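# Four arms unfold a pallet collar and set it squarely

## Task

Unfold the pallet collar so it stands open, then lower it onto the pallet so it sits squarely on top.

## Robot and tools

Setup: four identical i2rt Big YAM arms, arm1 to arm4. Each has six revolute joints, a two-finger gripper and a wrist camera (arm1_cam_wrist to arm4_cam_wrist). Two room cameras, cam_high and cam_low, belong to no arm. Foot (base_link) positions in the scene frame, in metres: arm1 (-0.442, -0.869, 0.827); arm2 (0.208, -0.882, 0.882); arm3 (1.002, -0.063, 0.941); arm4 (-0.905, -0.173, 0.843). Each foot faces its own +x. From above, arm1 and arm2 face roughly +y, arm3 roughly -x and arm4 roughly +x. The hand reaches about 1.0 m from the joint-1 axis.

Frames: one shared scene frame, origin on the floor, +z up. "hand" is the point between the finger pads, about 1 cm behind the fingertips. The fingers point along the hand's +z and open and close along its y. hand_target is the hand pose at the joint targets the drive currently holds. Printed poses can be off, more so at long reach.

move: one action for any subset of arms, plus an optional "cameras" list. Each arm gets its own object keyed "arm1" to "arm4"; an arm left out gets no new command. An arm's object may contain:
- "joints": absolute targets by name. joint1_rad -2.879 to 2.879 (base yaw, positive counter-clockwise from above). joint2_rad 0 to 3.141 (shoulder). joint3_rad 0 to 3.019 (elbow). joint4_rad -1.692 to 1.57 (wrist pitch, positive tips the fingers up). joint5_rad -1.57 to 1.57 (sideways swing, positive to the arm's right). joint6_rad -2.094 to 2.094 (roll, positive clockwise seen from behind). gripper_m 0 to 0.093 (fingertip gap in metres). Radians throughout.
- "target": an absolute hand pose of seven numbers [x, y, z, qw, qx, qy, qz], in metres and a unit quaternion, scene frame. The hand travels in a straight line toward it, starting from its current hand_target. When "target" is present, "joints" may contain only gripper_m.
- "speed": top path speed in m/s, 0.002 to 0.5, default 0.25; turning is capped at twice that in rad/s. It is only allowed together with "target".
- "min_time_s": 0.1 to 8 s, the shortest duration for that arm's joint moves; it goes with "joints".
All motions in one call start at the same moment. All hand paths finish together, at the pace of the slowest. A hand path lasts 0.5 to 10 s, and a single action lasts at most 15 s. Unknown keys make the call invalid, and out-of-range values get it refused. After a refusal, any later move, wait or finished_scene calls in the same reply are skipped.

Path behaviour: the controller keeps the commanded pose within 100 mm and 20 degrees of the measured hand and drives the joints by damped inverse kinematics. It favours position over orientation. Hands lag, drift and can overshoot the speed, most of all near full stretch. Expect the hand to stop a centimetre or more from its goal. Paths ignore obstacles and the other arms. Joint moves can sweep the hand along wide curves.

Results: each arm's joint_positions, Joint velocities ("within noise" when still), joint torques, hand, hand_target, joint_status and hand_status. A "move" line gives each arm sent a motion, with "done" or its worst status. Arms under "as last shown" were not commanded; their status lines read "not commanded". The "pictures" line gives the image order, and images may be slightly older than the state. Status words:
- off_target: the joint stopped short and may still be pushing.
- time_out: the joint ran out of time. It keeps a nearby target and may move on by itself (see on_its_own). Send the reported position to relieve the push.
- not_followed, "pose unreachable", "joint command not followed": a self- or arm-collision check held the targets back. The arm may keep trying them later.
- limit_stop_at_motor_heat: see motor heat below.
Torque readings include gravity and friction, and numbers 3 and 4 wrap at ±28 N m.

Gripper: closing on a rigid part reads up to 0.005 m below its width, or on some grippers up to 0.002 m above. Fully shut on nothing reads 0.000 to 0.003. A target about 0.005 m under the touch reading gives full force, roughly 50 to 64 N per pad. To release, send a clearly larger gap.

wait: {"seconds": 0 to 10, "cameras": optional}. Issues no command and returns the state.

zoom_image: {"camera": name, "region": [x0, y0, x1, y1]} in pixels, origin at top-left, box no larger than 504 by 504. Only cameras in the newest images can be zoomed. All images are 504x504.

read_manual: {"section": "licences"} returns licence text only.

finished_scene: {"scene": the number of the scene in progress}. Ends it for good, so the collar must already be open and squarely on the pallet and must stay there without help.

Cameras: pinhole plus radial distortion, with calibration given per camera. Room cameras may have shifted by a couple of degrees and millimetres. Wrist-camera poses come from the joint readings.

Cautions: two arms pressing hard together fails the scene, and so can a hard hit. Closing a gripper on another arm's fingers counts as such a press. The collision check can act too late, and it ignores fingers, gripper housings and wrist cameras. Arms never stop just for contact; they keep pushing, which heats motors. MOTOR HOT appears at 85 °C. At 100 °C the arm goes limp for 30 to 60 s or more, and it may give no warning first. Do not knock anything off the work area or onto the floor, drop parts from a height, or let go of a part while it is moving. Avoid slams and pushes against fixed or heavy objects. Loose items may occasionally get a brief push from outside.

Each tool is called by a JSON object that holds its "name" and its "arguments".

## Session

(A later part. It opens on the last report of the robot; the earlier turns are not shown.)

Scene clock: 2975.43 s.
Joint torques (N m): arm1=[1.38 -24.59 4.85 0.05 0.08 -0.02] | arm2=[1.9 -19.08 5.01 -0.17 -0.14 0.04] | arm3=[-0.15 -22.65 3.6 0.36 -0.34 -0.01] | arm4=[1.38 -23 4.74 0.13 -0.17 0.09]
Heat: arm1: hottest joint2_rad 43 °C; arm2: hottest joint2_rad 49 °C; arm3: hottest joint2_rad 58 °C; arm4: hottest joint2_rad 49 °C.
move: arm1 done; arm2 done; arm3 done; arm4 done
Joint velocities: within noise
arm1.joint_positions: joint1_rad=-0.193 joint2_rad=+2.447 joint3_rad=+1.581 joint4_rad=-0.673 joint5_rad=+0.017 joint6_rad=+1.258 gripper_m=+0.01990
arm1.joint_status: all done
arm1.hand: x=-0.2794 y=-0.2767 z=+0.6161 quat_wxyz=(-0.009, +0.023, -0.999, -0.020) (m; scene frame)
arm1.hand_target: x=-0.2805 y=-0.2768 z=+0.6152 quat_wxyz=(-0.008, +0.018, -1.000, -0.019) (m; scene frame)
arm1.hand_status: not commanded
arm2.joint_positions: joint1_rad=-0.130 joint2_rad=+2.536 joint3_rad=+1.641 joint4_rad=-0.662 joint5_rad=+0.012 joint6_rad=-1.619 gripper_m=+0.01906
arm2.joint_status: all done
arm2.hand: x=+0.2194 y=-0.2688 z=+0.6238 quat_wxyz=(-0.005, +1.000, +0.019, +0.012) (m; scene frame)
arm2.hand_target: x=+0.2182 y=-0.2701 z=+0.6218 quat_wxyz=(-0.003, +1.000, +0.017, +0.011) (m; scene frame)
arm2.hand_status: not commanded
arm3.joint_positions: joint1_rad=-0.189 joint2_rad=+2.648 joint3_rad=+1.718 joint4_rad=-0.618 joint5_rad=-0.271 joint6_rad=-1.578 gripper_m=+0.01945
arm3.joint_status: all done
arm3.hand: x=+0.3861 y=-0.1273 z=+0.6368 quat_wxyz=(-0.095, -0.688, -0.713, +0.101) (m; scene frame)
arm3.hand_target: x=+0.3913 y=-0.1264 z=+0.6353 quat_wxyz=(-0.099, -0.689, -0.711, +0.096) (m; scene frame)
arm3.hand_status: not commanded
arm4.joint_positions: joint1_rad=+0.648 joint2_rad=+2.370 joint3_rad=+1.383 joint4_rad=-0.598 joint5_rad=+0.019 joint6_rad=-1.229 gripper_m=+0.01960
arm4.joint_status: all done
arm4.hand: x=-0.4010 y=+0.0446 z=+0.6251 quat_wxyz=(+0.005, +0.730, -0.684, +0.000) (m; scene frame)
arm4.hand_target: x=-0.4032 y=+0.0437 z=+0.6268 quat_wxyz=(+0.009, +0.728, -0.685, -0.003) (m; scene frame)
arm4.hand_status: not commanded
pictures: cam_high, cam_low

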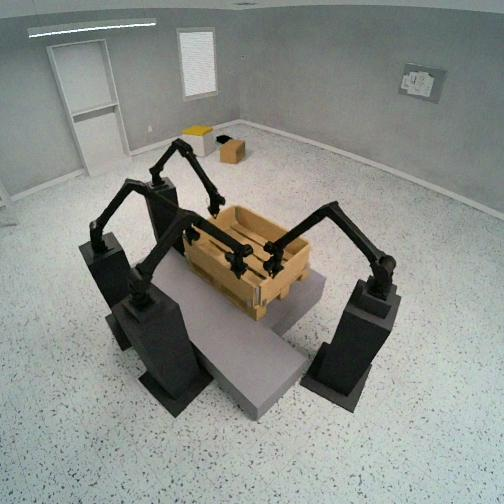

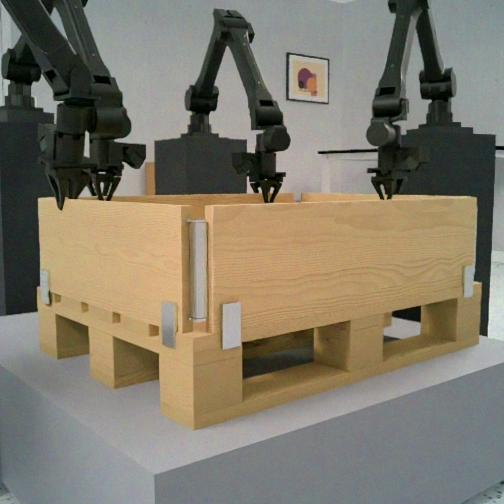

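{"name": "move", "arguments": {"arm1": {"joints": {"gripper_m": 0.045}}, "arm2": {"joints": {"gripper_m": 0.045}}, "arm3": {"joints": {"gripper_m": 0.045}}, "arm4": {"joints": {"gripper_m": 0.045}}}}

{"name": "move", "arguments": {"arm1": {"target": [-0.2805, -0.2768, 0.73, -0.008, 0.018, -1.0, -0.019], "speed": 0.12}, "arm2": {"target": [0.2182, -0.2701, 0.74, -0.003, 1.0, 0.017, 0.011], "speed": 0.12}, "arm3": {"target": [0.3913, -0.1264, 0.75, -0.099, -0.689, -0.711, 0.096], "speed": 0.12}, "arm4": {"target": [-0.4032, 0.0437, 0.74, 0.009, 0.728, -0.685, -0.003], "speed": 0.12}, "cameras": ["all"]}}

{"name": "zoom_image", "arguments": {"camera": "cam_high", "region": [160, 190, 330, 330]}}

{"name": "zoom_image", "arguments": {"camera": "cam_low", "region": [20, 180, 500, 440]}}

Scene clock: 2987.03 s.
Joint torques (N m): arm1=[1.44 -24.47 4.96 -0.01 0.11 -0.02] | arm2=[1.61 -19.08 4.98 -0.14 -0.13 0.05] | arm3=[0.38 -22.77 3.78 0.35 -0.33 -0.01] | arm4=[1.32 -22.71 4.66 0.23 -0.18 0.09]
Heat: arm1: hottest joint2_rad 43 °C; arm2: hottest joint2_rad 52 °C; arm3: hottest joint2_rad 58 °C; arm4: hottest joint2_rad 48 °C.
move: arm1 done; arm2 done; arm3 done; arm4 done
Joint velocities: within noise
arm1.joint_positions: joint1_rad=-0.193 joint2_rad=+2.447 joint3_rad=+1.580 joint4_rad=-0.673 joint5_rad=+0.016 joint6_rad=+1.258 gripper_m=+0.04484
arm1.joint_status: all done
arm1.hand: x=-0.2796 y=-0.2770 z=+0.6159 quat_wxyz=(-0.008, +0.023, -1.000, -0.020) (m; scene frame)
arm1.hand_target: x=-0.2805 y=-0.2769 z=+0.6152 quat_wxyz=(-0.008, +0.018, -1.000, -0.019) (m; scene frame)
arm1.hand_status: not commanded
arm2.joint_positions: joint1_rad=-0.129 joint2_rad=+2.536 joint3_rad=+1.641 joint4_rad=-0.662 joint5_rad=+0.012 joint6_rad=-1.619 gripper_m=+0.04488
arm2.joint_status: all done
arm2.hand: x=+0.2189 y=-0.2688 z=+0.6238 quat_wxyz=(-0.005, +1.000, +0.019, +0.012) (m; scene frame)
arm2.hand_target: x=+0.2181 y=-0.2701 z=+0.6218 quat_wxyz=(-0.003, +1.000, +0.017, +0.011) (m; scene frame)
arm2.hand_status: not commanded
arm3.joint_positions: joint1_rad=-0.189 joint2_rad=+2.648 joint3_rad=+1.716 joint4_rad=-0.618 joint5_rad=-0.271 joint6_rad=-1.578 gripper_m=+0.04480
arm3.joint_status: all done
arm3.hand: x=+0.3871 y=-0.1273 z=+0.6364 quat_wxyz=(-0.095, -0.688, -0.713, +0.100) (m; scene frame)
arm3.hand_target: x=+0.3915 y=-0.1264 z=+0.6353 quat_wxyz=(-0.099, -0.689, -0.711, +0.096) (m; scene frame)
arm3.hand_status: not commanded
arm4.joint_positions: joint1_rad=+0.648 joint2_rad=+2.368 joint3_rad=+1.383 joint4_rad=-0.602 joint5_rad=+0.020 joint6_rad=-1.229 gripper_m=+0.04487
arm4.joint_status: all done
arm4.hand: x=-0.4013 y=+0.0444 z=+0.6261 quat_wxyz=(+0.006, +0.730, -0.683, +0.000) (m; scene frame)
arm4.hand_target: x=-0.4032 y=+0.0437 z=+0.6270 quat_wxyz=(+0.009, +0.728, -0.685, -0.003) (m; scene frame)
arm4.hand_status: not commanded
pictures: none

Scene clock: 2988.90 s.
Joint torques (N m): arm1=[1.79 -26.52 5.15 -0.4 0.15 -0.02] | arm2=[1.38 -19.78 5.39 -0.57 -0.11 0.01] | arm3=[0.26 -24.59 4.31 0.17 -0.32 0.01] | arm4=[1.44 -22.24 5.85 0.25 -0.2 0.1]
Heat: arm1: hottest joint2_rad 43 °C; arm2: hottest joint2_rad 52 °C; arm3: hottest joint2_rad 58 °C; arm4: hottest joint2_rad 47 °C.
move: arm1 off_target; arm2 done; arm3 off_target; arm4 done
Joint velocities: within noise
arm1.joint_positions: joint1_rad=-0.193 joint2_rad=+2.267 joint3_rad=+1.558 joint4_rad=-0.843 joint5_rad=+0.016 joint6_rad=+1.259 gripper_m=+0.04493
arm1.joint_status: not commanded
arm1.hand: x=-0.2787 y=-0.2779 z=+0.7155 quat_wxyz=(-0.007, +0.022, -1.000, -0.014) (m; scene frame)
arm1.hand_target: x=-0.2804 y=-0.2768 z=+0.7297 quat_wxyz=(-0.008, +0.018, -1.000, -0.019) (m; scene frame)
arm1.hand_status: off_target (0.015 m and 0.8 deg from the pose sent, 0.114 m and 0.6 deg at the start)
arm2.joint_positions: joint1_rad=-0.129 joint2_rad=+2.323 joint3_rad=+1.580 joint4_rad=-0.814 joint5_rad=+0.012 joint6_rad=-1.619 gripper_m=+0.04497
arm2.joint_status: not commanded
arm2.hand: x=+0.2178 y=-0.2676 z=+0.7340 quat_wxyz=(-0.005, +1.000, +0.019, +0.012) (m; scene frame)
arm2.hand_target: x=+0.2181 y=-0.2700 z=+0.7399 quat_wxyz=(-0.003, +1.000, +0.017, +0.011) (m; scene frame)
arm2.hand_status: done (0.007 m and 0.4 deg from the pose sent, 0.116 m and 0.3 deg at the start)
arm3.joint_positions: joint1_rad=-0.189 joint2_rad=+2.432 joint3_rad=+1.605 joint4_rad=-0.742 joint5_rad=-0.271 joint6_rad=-1.578 gripper_m=+0.04492
arm3.joint_status: not commanded
arm3.hand: x=+0.3935 y=-0.1266 z=+0.7376 quat_wxyz=(-0.102, -0.689, -0.712, +0.093) (m; scene frame)
arm3.hand_target: x=+0.3913 y=-0.1263 z=+0.7498 quat_wxyz=(-0.099, -0.689, -0.711, +0.096) (m; scene frame)
arm3.hand_status: off_target (0.013 m and 0.4 deg from the pose sent, 0.114 m and 0.7 deg at the start)
arm4.joint_positions: joint1_rad=+0.648 joint2_rad=+2.143 joint3_rad=+1.355 joint4_rad=-0.797 joint5_rad=+0.019 joint6_rad=-1.229 gripper_m=+0.04495
arm4.joint_status: not commanded
arm4.hand: x=-0.3991 y=+0.0434 z=+0.7388 quat_wxyz=(+0.005, +0.730, -0.683, +0.000) (m; scene frame)
arm4.hand_target: x=-0.4033 y=+0.0437 z=+0.7399 quat_wxyz=(+0.009, +0.728, -0.685, -0.003) (m; scene frame)
arm4.hand_status: done (0.004 m and 0.6 deg from the pose sent, 0.114 m and 0.5 deg at the start)
pictures: arm1_cam_wrist, arm2_cam_wrist, arm3_cam_wrist, arm4_cam_wrist, cam_high, cam_low
camera_calibration:
arm1_cam_wrist: T_world_to_cam=[[0.0234889, -0.999719, -0.00305118, -0.26858], [-0.814123, -0.0208993, 0.580316, -0.644392], [-0.580217, -0.0111469, -0.814386, 0.546305], [0, 0, 0, 1]] pos_world=[-0.201331, -0.275882, 0.818034]
arm2_cam_wrist: T_world_to_cam=[[-0.0331371, 0.999252, 0.0199378, 0.260691], [0.800538, 0.0145936, 0.599104, -0.605122], [0.598365, 0.0358135, -0.800423, 0.591935], [0, 0, 0, 1]] pos_world=[0.138869, -0.272865, 0.831132]
arm3_cam_wrist: T_world_to_cam=[[-0.99929, -0.0369141, -0.00755269, 0.395525], [-0.0372676, 0.938791, 0.342465, -0.114407], [-0.00555138, 0.342503, -0.9395, 0.863422], [0, 0, 0, 1]] pos_world=[0.395773, -0.17372, 0.853353]
arm4_cam_wrist: T_world_to_cam=[[0.998266, 0.0583011, -0.00810439, 0.401562], [0.0522023, -0.81328, 0.579527, -0.36836], [0.0271959, -0.578945, -0.814913, 0.762987], [0, 0, 0, 1]] pos_world=[-0.402386, 0.118736, 0.838497]

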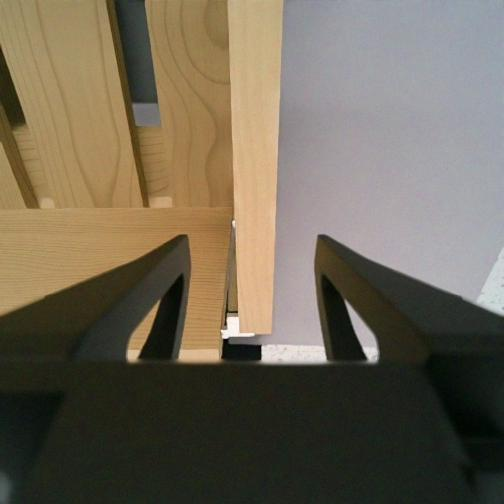

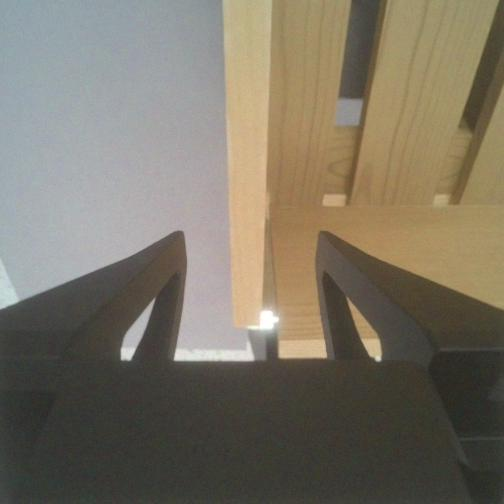

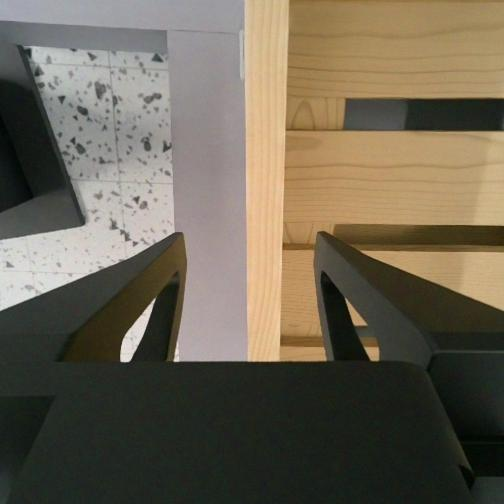

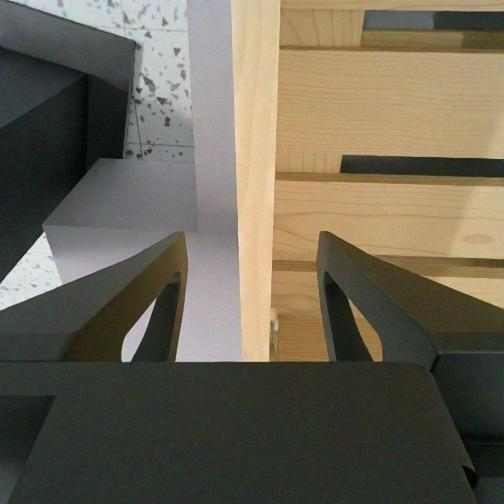

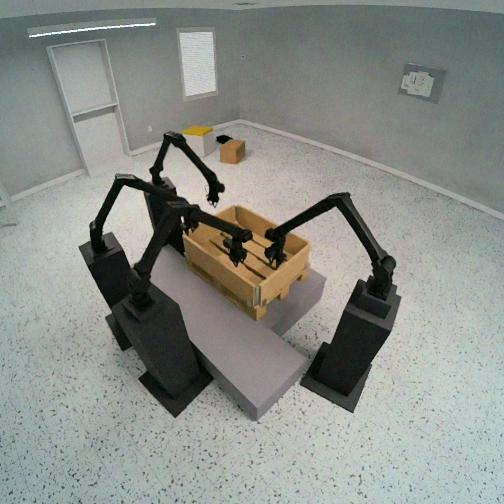

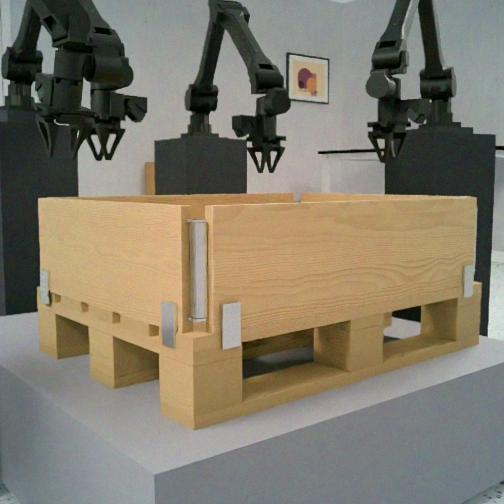

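Scaled by 2.965 from the camera's 504x504 image, which has a finer 720x720 frame.

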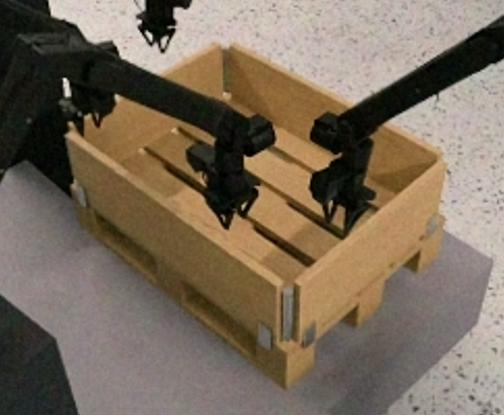

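Scaled by 1.050 from the camera's 504x504 image, which has a finer 720x720 frame.

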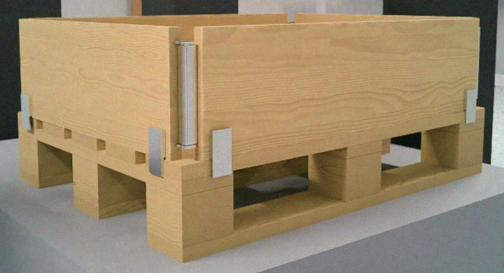

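{"name": "zoom_image", "arguments": {"camera": "cam_low", "region": [20, 230, 260, 400]}}

{"name": "zoom_image", "arguments": {"camera": "cam_high", "region": [160, 230, 280, 330]}}

Scaled by 2.100 from the camera's 504x504 image, which has a finer 720x720 frame.

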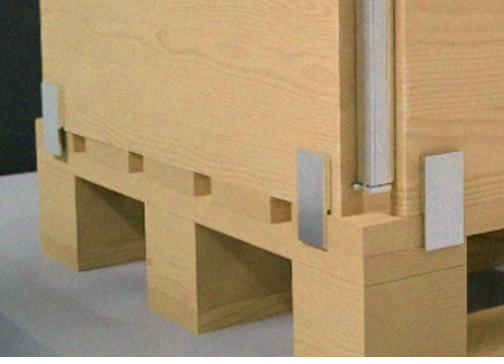

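Scaled by 4.200 from the camera's 504x504 image, which has a finer 720x720 frame.

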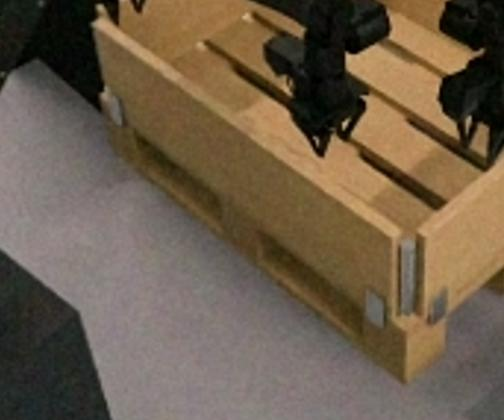

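{"name": "finished_scene", "arguments": {"scene": 1}}

The scene is finished: the task was done.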